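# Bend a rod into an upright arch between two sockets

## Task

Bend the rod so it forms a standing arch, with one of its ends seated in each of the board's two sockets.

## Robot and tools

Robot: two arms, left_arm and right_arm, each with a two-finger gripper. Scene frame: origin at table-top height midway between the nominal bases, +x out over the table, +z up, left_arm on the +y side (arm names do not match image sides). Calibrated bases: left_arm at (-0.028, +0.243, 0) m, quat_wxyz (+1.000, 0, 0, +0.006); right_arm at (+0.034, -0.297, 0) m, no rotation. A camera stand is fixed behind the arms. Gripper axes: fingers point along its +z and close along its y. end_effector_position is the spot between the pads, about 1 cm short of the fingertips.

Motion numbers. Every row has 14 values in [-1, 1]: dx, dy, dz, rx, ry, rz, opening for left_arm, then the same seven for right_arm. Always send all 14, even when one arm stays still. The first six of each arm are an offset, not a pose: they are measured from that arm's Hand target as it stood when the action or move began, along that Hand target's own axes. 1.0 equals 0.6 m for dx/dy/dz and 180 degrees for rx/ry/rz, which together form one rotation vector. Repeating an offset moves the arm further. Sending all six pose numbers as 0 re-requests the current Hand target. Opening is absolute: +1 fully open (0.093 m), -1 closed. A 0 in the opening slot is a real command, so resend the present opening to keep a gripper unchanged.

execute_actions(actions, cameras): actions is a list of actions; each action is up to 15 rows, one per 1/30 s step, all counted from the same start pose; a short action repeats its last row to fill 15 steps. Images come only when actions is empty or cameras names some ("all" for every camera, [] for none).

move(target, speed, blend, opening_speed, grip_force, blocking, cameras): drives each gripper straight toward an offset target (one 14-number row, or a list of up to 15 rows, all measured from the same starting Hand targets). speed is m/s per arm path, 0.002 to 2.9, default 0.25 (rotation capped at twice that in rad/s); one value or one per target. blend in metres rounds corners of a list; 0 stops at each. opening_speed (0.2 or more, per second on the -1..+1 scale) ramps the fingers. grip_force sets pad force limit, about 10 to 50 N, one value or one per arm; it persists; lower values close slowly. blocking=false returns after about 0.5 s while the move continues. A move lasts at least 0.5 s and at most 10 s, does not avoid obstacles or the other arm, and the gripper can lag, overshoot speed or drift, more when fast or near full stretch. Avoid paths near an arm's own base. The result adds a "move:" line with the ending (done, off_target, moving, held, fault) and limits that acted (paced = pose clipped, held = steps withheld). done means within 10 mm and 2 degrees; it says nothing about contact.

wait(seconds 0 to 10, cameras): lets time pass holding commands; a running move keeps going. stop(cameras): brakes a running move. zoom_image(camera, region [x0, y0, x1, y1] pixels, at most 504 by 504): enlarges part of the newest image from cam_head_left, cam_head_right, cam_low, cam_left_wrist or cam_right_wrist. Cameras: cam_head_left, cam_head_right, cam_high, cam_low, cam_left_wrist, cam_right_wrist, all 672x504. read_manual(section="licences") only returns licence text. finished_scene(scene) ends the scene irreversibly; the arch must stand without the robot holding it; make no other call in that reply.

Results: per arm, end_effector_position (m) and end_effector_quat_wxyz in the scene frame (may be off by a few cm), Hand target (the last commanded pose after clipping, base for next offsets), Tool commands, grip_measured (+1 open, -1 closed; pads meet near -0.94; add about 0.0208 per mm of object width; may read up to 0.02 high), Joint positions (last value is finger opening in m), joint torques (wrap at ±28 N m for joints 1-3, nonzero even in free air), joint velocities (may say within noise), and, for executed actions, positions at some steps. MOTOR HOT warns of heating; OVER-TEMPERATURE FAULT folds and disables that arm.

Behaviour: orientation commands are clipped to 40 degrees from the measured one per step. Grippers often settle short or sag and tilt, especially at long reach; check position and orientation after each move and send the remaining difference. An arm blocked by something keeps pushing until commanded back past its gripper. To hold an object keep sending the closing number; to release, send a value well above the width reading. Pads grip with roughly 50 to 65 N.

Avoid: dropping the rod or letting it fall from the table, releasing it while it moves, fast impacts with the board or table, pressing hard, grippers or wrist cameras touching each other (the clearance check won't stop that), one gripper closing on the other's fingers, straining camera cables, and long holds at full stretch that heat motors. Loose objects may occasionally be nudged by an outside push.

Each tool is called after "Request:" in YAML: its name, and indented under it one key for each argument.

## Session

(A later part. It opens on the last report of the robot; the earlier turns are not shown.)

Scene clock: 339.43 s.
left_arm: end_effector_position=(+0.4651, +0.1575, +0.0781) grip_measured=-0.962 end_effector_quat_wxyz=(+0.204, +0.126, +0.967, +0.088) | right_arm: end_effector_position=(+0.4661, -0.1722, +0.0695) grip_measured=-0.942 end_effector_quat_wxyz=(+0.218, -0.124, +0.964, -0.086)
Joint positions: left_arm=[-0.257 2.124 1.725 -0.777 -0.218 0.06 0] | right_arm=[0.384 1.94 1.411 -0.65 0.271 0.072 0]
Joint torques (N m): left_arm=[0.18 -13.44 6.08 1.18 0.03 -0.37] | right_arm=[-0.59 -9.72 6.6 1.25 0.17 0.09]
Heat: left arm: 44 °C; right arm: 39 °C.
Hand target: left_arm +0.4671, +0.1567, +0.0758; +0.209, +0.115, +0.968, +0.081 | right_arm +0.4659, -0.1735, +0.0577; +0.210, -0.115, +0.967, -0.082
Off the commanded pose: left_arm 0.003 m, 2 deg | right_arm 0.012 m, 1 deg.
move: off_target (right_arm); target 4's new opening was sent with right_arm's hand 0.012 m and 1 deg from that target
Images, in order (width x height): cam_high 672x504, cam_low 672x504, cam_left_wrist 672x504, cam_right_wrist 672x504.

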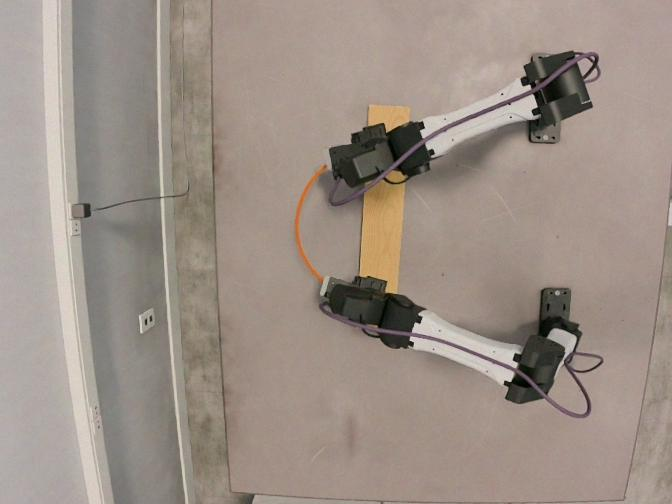

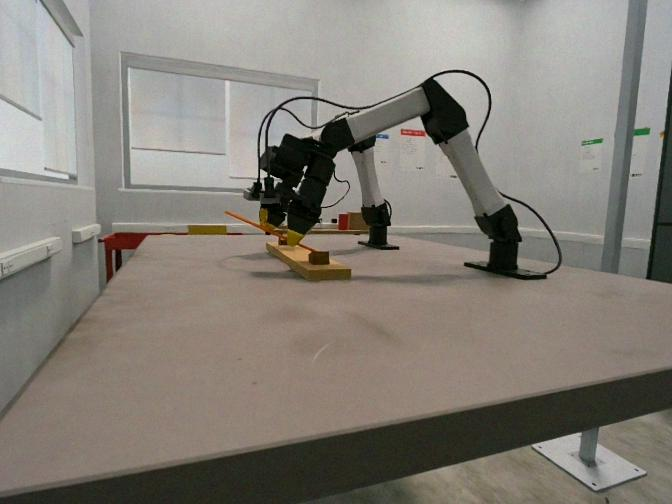

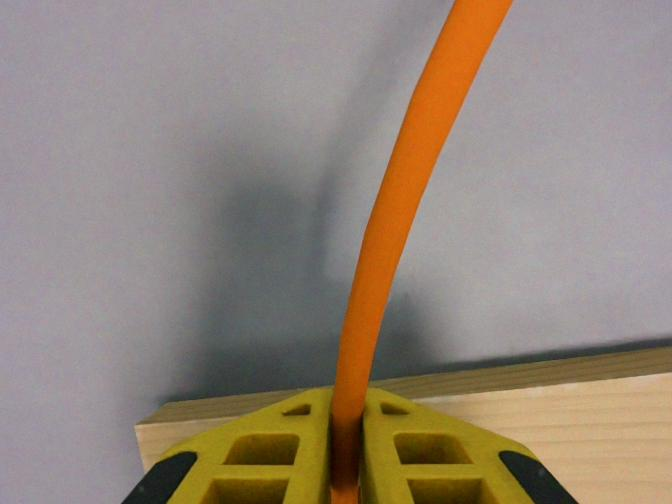

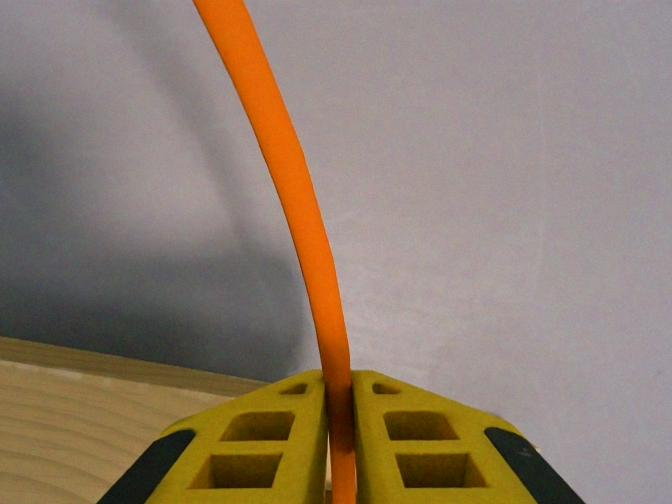

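Request:
move:
  target:
    - [0.0162,0.0042,-0.0745,-0.0456,-0.1707,-0.0194,-1,0.0097,-0.009,-0.1022,0.0456,-0.1707,0.0194,-1]
    - [0.068,-0.0067,-0.1307,-0.0912,-0.3414,-0.0388,-1,0.0615,0.0047,-0.1572,0.0912,-0.3414,0.0388,-1]
  blend: 0.01
  speed: 0.15
  cameras: ["cam_low","cam_high","cam_left_wrist","cam_right_wrist"]

Request:
zoom_image:
  camera: "cam_low"
  region: [260, 150, 390, 280]

Request:
zoom_image:
  camera: "cam_high"
  region: [350, 100, 450, 340]

Scene clock: 358.70 s.
left_arm: end_effector_position=(+0.3981, +0.1567, +0.1199) grip_measured=-0.962 end_effector_quat_wxyz=(+0.671, +0.069, +0.725, +0.139) | right_arm: end_effector_position=(+0.3940, -0.1715, +0.1225) grip_measured=-0.955 end_effector_quat_wxyz=(+0.677, -0.069, +0.718, -0.142)
Joint positions: left_arm=[-0.396 1.884 0.5 1.316 -0.491 0.267 0] | right_arm=[0.645 1.799 0.34 1.401 0.753 -0.263 0]
Joint torques (N m): left_arm=[-0.61 -8.32 3.73 2.42 -0.04 -0.3] | right_arm=[0.72 -5.91 4.41 2.38 0.2 0.04]
Heat: left arm: 44 °C; right arm: 39 °C.
Hand target: left_arm +0.3971, +0.1548, +0.1299; +0.690, +0.055, +0.710, +0.130 | right_arm +0.3927, -0.1699, +0.1277; +0.691, -0.055, +0.709, -0.130
Off the commanded pose: left_arm 0.010 m, 3 deg | right_arm 0.005 m, 3 deg.
move: off_target (left_arm, right_arm)
Images, in order (width x height): cam_high 672x504, cam_low 672x504, cam_left_wrist 672x504, cam_right_wrist 672x504.

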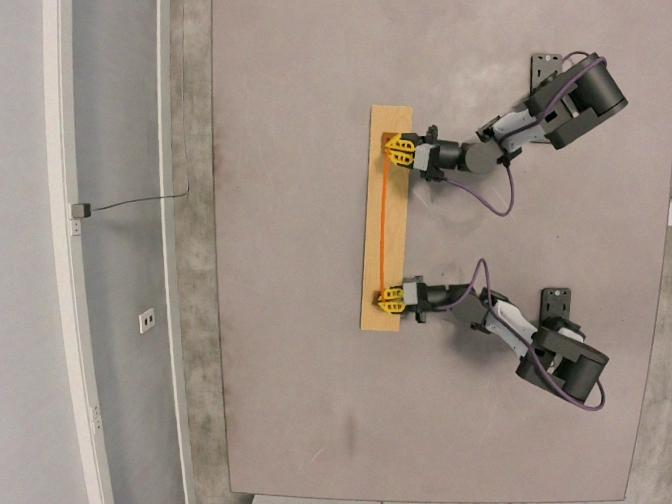

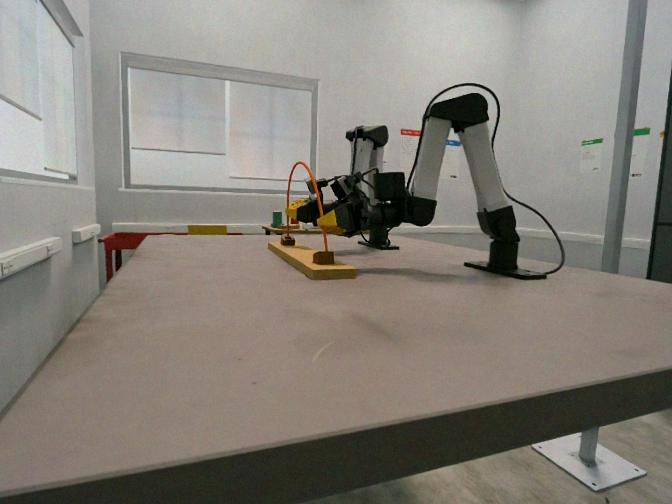

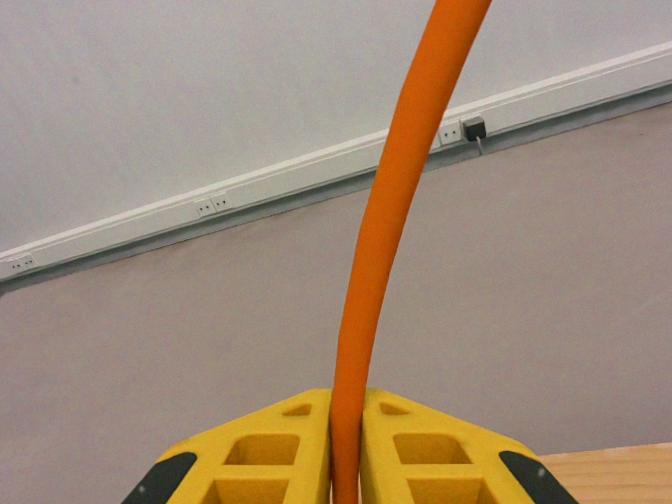

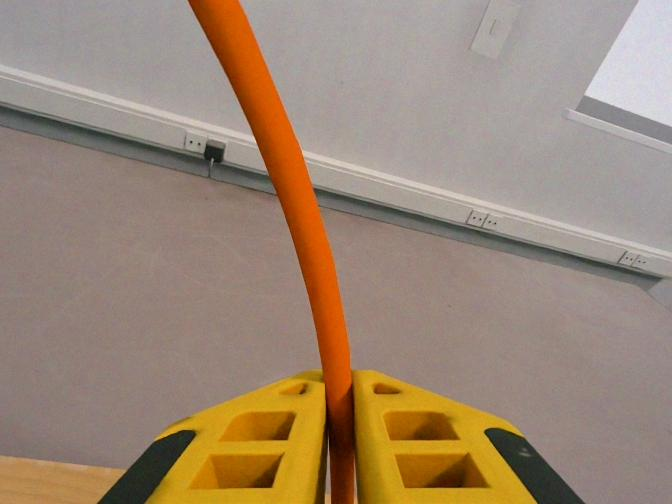

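Scaled by 3.877 from the camera's 672x504 image, which has a finer 960x720 frame.

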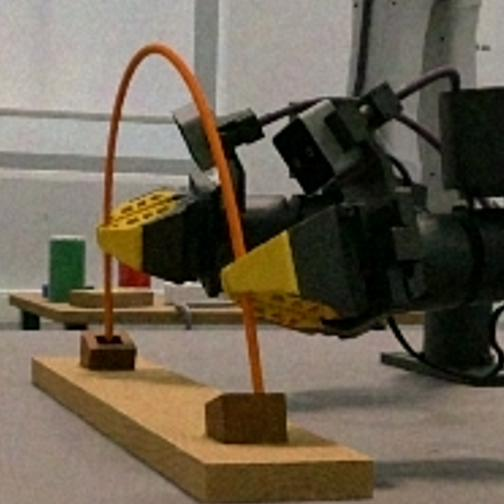

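Scaled by 2.100 from the camera's 672x504 image, which has a finer 960x720 frame.

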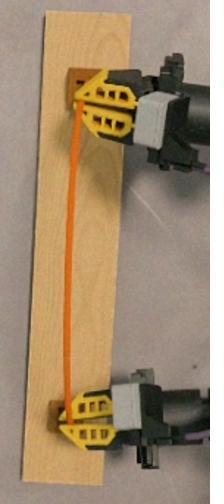

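Request:
move:
  target: [0.0097,-0.0026,0,-0.0036,-0.0133,-0.0015,-1,0.0097,0.0026,0,0.0036,-0.0133,0.0015,-1]
  speed: 0.05
  cameras: ["cam_low","cam_high"]

Request:
zoom_image:
  camera: "cam_low"
  region: [260, 150, 390, 280]

Request:
move:
  target: [0,0,0,0,0,0,-0.7,0,0,0,0,0,0,-0.7]
  opening_speed: 0.2
  cameras: ["cam_low","cam_high"]

Request:
zoom_image:
  camera: "cam_low"
  region: [260, 150, 390, 280]

Request:
zoom_image:
  camera: "cam_high"
  region: [350, 100, 450, 340]

Scene clock: 371.40 s.
left_arm: end_effector_position=(+0.3995, +0.1570, +0.1165) grip_measured=-0.962 end_effector_quat_wxyz=(+0.688, +0.064, +0.709, +0.142) | right_arm: end_effector_position=(+0.3946, -0.1707, +0.1142) grip_measured=-0.955 end_effector_quat_wxyz=(+0.678, -0.076, +0.716, -0.149)
Joint positions: left_arm=[-0.396 1.966 0.5 1.45 -0.497 0.287 0] | right_arm=[0.646 1.865 0.34 1.475 0.756 -0.287 0]
Joint torques (N m): left_arm=[-0.64 -7.91 2.8 2.48 0.02 -0.34] | right_arm=[0.57 -3.97 3.54 2.92 0.18 0.06]
Heat: left arm: 49 °C; right arm: 42 °C.
Hand target: left_arm +0.3970, +0.1548, +0.1239; +0.705, +0.052, +0.695, +0.131 | right_arm +0.3926, -0.1700, +0.1217; +0.706, -0.052, +0.694, -0.131
Off the commanded pose: left_arm 0.008 m, 3 deg | right_arm 0.008 m, 5 deg.
joint sent to its limit (right arm) — joint 4 (wrist pitch), upper limit. The joint targets still meet the commanded pose.
move: off_target (left_arm, right_arm)
Images, in order (width x height): cam_high 672x504, cam_low 672x504.

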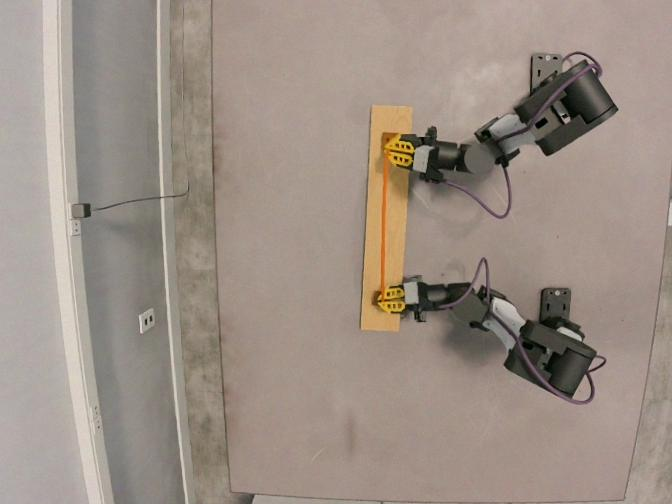

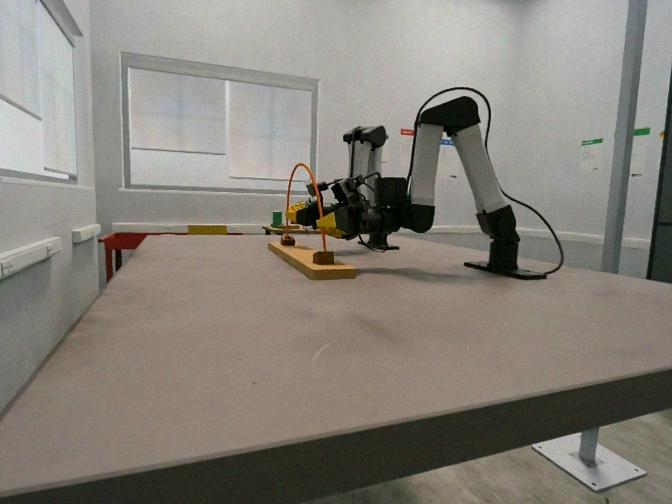

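Scaled by 3.877 from the camera's 672x504 image, which has a finer 960x720 frame.

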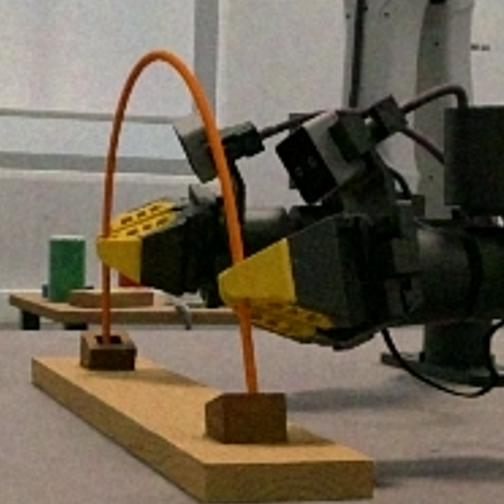

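Scene clock: 373.10 s.
left_arm: end_effector_position=(+0.3995, +0.1571, +0.1165) grip_measured=-0.702 end_effector_quat_wxyz=(+0.688, +0.063, +0.709, +0.142) | right_arm: end_effector_position=(+0.3946, -0.1709, +0.1091) grip_measured=-0.702 end_effector_quat_wxyz=(+0.673, -0.078, +0.720, -0.151)
Joint positions: left_arm=[-0.396 1.966 0.5 1.45 -0.498 0.286 0.012] | right_arm=[0.646 1.88 0.34 1.475 0.757 -0.283 0.012]
Joint torques (N m): left_arm=[-0.64 -7.9 2.8 2.47 0.03 -0.29] | right_arm=[0.55 -5.45 3.45 2.93 0.18 0.03]
Heat: left arm: 50 °C; right arm: 43 °C.
Hand target: left_arm +0.3970, +0.1548, +0.1239; +0.705, +0.052, +0.695, +0.131 | right_arm +0.3926, -0.1700, +0.1217; +0.706, -0.052, +0.694, -0.131
Off the commanded pose: left_arm 0.008 m, 3 deg | right_arm 0.013 m, 6 deg.
joint sent to its limit (right arm) — joint 4 (wrist pitch), upper limit. The joint targets still meet the commanded pose.
move: off_target (left_arm, right_arm)
Images, in order (width x height): cam_high 672x504, cam_low 672x504.

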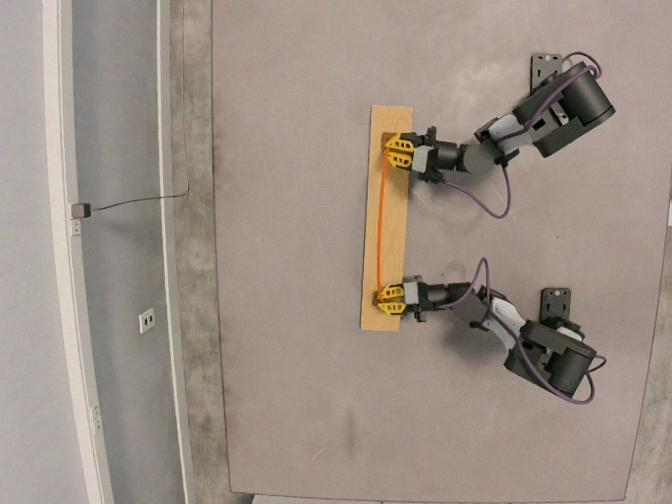

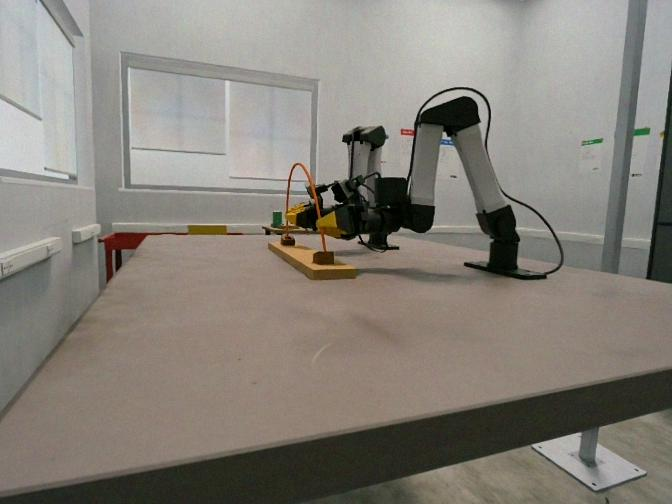

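Scaled by 3.877 from the camera's 672x504 image, which has a finer 960x720 frame.

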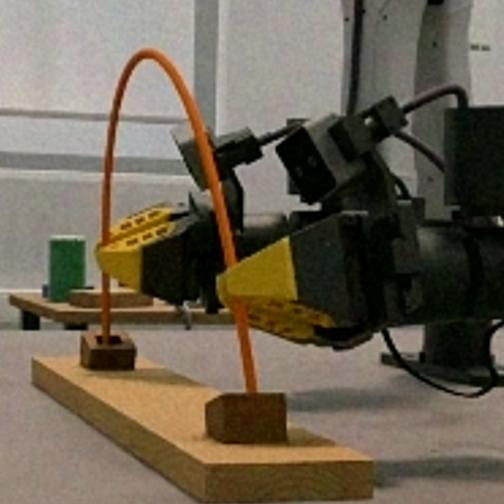

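Scaled by 2.100 from the camera's 672x504 image, which has a finer 960x720 frame.

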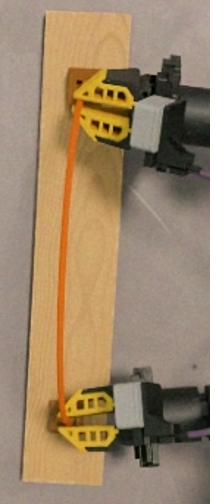

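Request:
wait:
  seconds: 1
  cameras: ["cam_low","cam_high"]

Request:
zoom_image:
  camera: "cam_low"
  region: [260, 150, 390, 280]

Request:
zoom_image:
  camera: "cam_high"
  region: [350, 100, 450, 340]

Scene clock: 379.90 s.
left_arm: end_effector_position=(+0.3995, +0.1571, +0.1165) grip_measured=-0.702 end_effector_quat_wxyz=(+0.688, +0.063, +0.709, +0.142) | right_arm: end_effector_position=(+0.3946, -0.1709, +0.1091) grip_measured=-0.702 end_effector_quat_wxyz=(+0.673, -0.078, +0.720, -0.151)
Joint positions: left_arm=[-0.396 1.966 0.5 1.45 -0.498 0.286 0.012] | right_arm=[0.646 1.88 0.34 1.475 0.757 -0.283 0.012]
Joint torques (N m): left_arm=[-0.65 -7.9 2.8 2.47 0.03 -0.29] | right_arm=[0.55 -5.44 3.44 2.93 0.18 0.04]
Heat: left arm: 52 °C; right arm: 47 °C.
Hand target: left_arm +0.3970, +0.1548, +0.1239; +0.705, +0.052, +0.695, +0.131 | right_arm +0.3926, -0.1700, +0.1217; +0.706, -0.052, +0.694, -0.131
Tool commands: left_gripper/opening=-0.7 right_gripper/opening=-0.7
Off the commanded pose: left_arm 0.008 m, 3 deg | right_arm 0.013 m, 6 deg.
wait: 1.00 s; at rest from the start
Images, in order (width x height): cam_high 672x504, cam_low 672x504.

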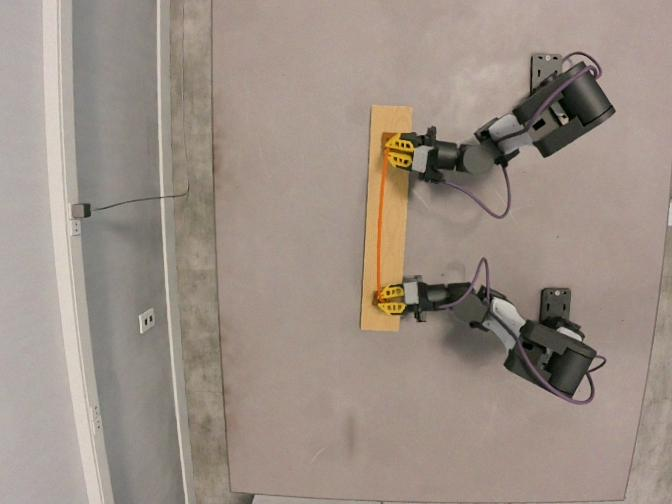

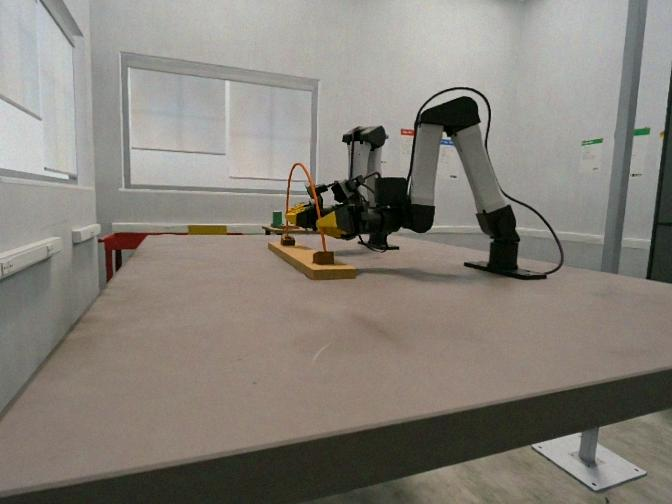

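Scaled by 3.877 from the camera's 672x504 image, which has a finer 960x720 frame.

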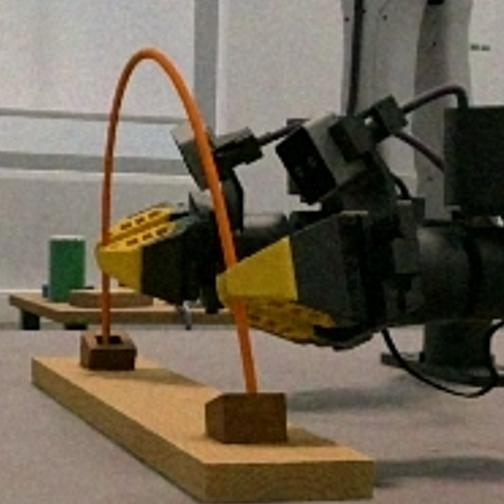

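Scaled by 2.100 from the camera's 672x504 image, which has a finer 960x720 frame.

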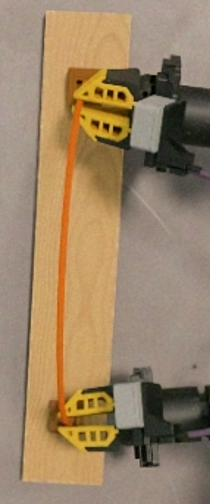

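Request:
move:
  target: [0,0,0,0,0,0,-0.2,0,0,0,0,0,0,-0.2]
  opening_speed: 0.3
  cameras: ["cam_low"]

Request:
zoom_image:
  camera: "cam_low"
  region: [260, 150, 390, 280]

Request:
move:
  target: [0,0,-0.15,0,0,0,-0.2,0,0,-0.15,0,0,0,-0.2]
  cameras: ["cam_low","cam_high"]
  speed: 0.1

Request:
zoom_image:
  camera: "cam_low"
  region: [260, 150, 390, 280]

Scene clock: 386.43 s.
left_arm: end_effector_position=(+0.3995, +0.1571, +0.1165) grip_measured=-0.202 end_effector_quat_wxyz=(+0.688, +0.063, +0.709, +0.142) | right_arm: end_effector_position=(+0.3946, -0.1709, +0.1090) grip_measured=-0.202 end_effector_quat_wxyz=(+0.673, -0.077, +0.720, -0.151)
Joint positions: left_arm=[-0.396 1.966 0.5 1.45 -0.498 0.286 0.036] | right_arm=[0.646 1.88 0.34 1.474 0.757 -0.282 0.036]
Joint torques (N m): left_arm=[-0.64 -7.9 2.8 2.47 0.03 -0.3] | right_arm=[0.55 -5.45 3.47 2.93 0.17 0.03]
Heat: left arm: 53 °C; right arm: 49 °C.
Hand target: left_arm +0.3970, +0.1548, +0.1239; +0.705, +0.052, +0.695, +0.131 | right_arm +0.3926, -0.1700, +0.1217; +0.706, -0.052, +0.694, -0.131
Off the commanded pose: left_arm 0.008 m, 3 deg | right_arm 0.013 m, 6 deg.
joint sent to its limit (right arm) — joint 4 (wrist pitch), upper limit. The joint targets still meet the commanded pose.
move: off_target (left_arm, right_arm)
Images, in order (width x height): cam_low 672x504.

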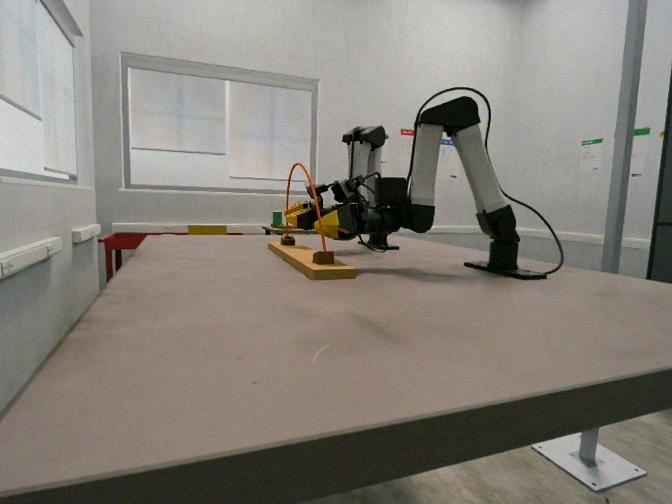

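Scaled by 3.877 from the camera's 672x504 image, which has a finer 960x720 frame.

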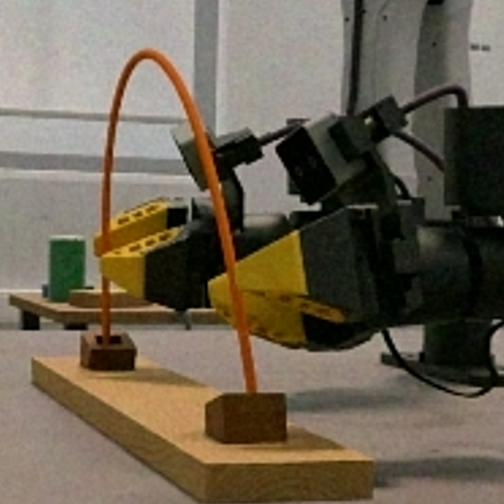

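Scene clock: 388.13 s.
left_arm: end_effector_position=(+0.3081, +0.1461, +0.0935) grip_measured=-0.202 end_effector_quat_wxyz=(+0.648, +0.088, +0.741, +0.153) | right_arm: end_effector_position=(+0.3045, -0.1599, +0.0970) grip_measured=-0.202 end_effector_quat_wxyz=(+0.658, -0.097, +0.728, -0.165)
Joint positions: left_arm=[-0.61 1.804 0.2 1.455 -0.706 0.253 0.036] | right_arm=[0.988 1.775 0.128 1.473 1.094 -0.224 0.036]
Joint torques (N m): left_arm=[-0.53 -8.8 2.06 2.81 -0.12 -0.3] | right_arm=[0.49 -7.54 2.71 2.76 0.37 0]
Heat: left arm: 53 °C; right arm: 49 °C.
Hand target: left_arm +0.3075, +0.1451, +0.1212; +0.705, +0.052, +0.695, +0.131 | right_arm +0.3032, -0.1602, +0.1189; +0.706, -0.052, +0.694, -0.131
Off the commanded pose: left_arm 0.028 m, 10 deg | right_arm 0.022 m, 9 deg.
joint sent to its limit (left arm) — joint 4 (wrist pitch), upper limit. The joint targets are off in orientation, not in position.
joint sent to its limit (right arm) — joint 4 (wrist pitch), upper limit. The joint targets are off in orientation, not in position.
move: off_target (left_arm, right_arm)
Images, in order (width x height): cam_high 672x504, cam_low 672x504.

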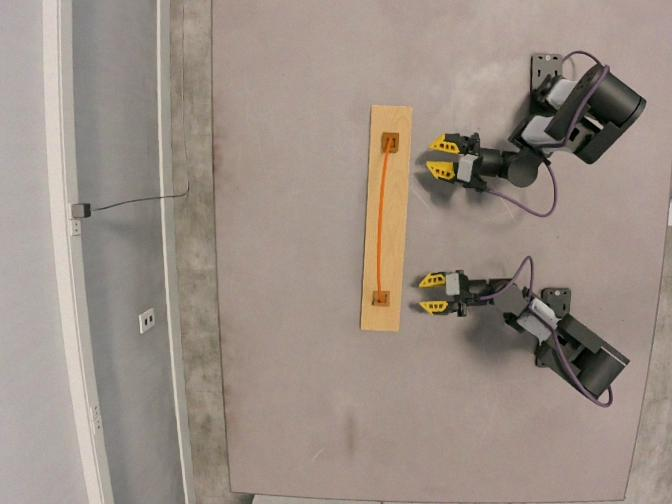

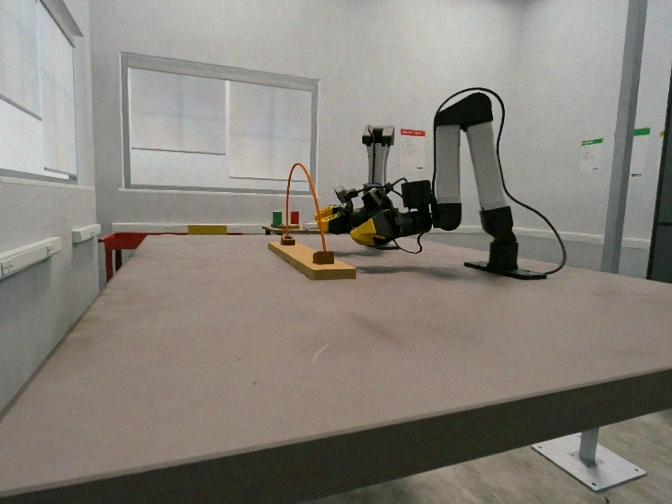

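Scaled by 3.877 from the camera's 672x504 image, which has a finer 960x720 frame.

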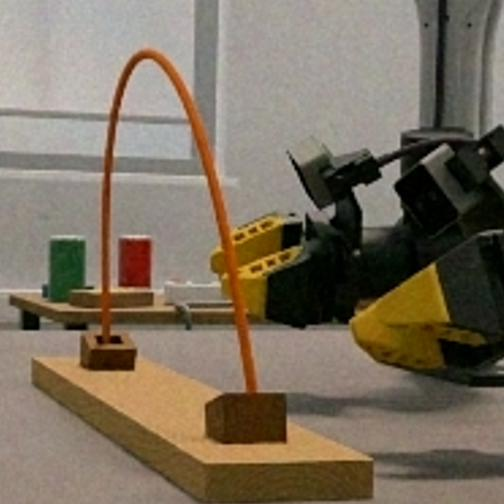

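Request:
finished_scene:
  scene: 1

The scene is finished: the task was done.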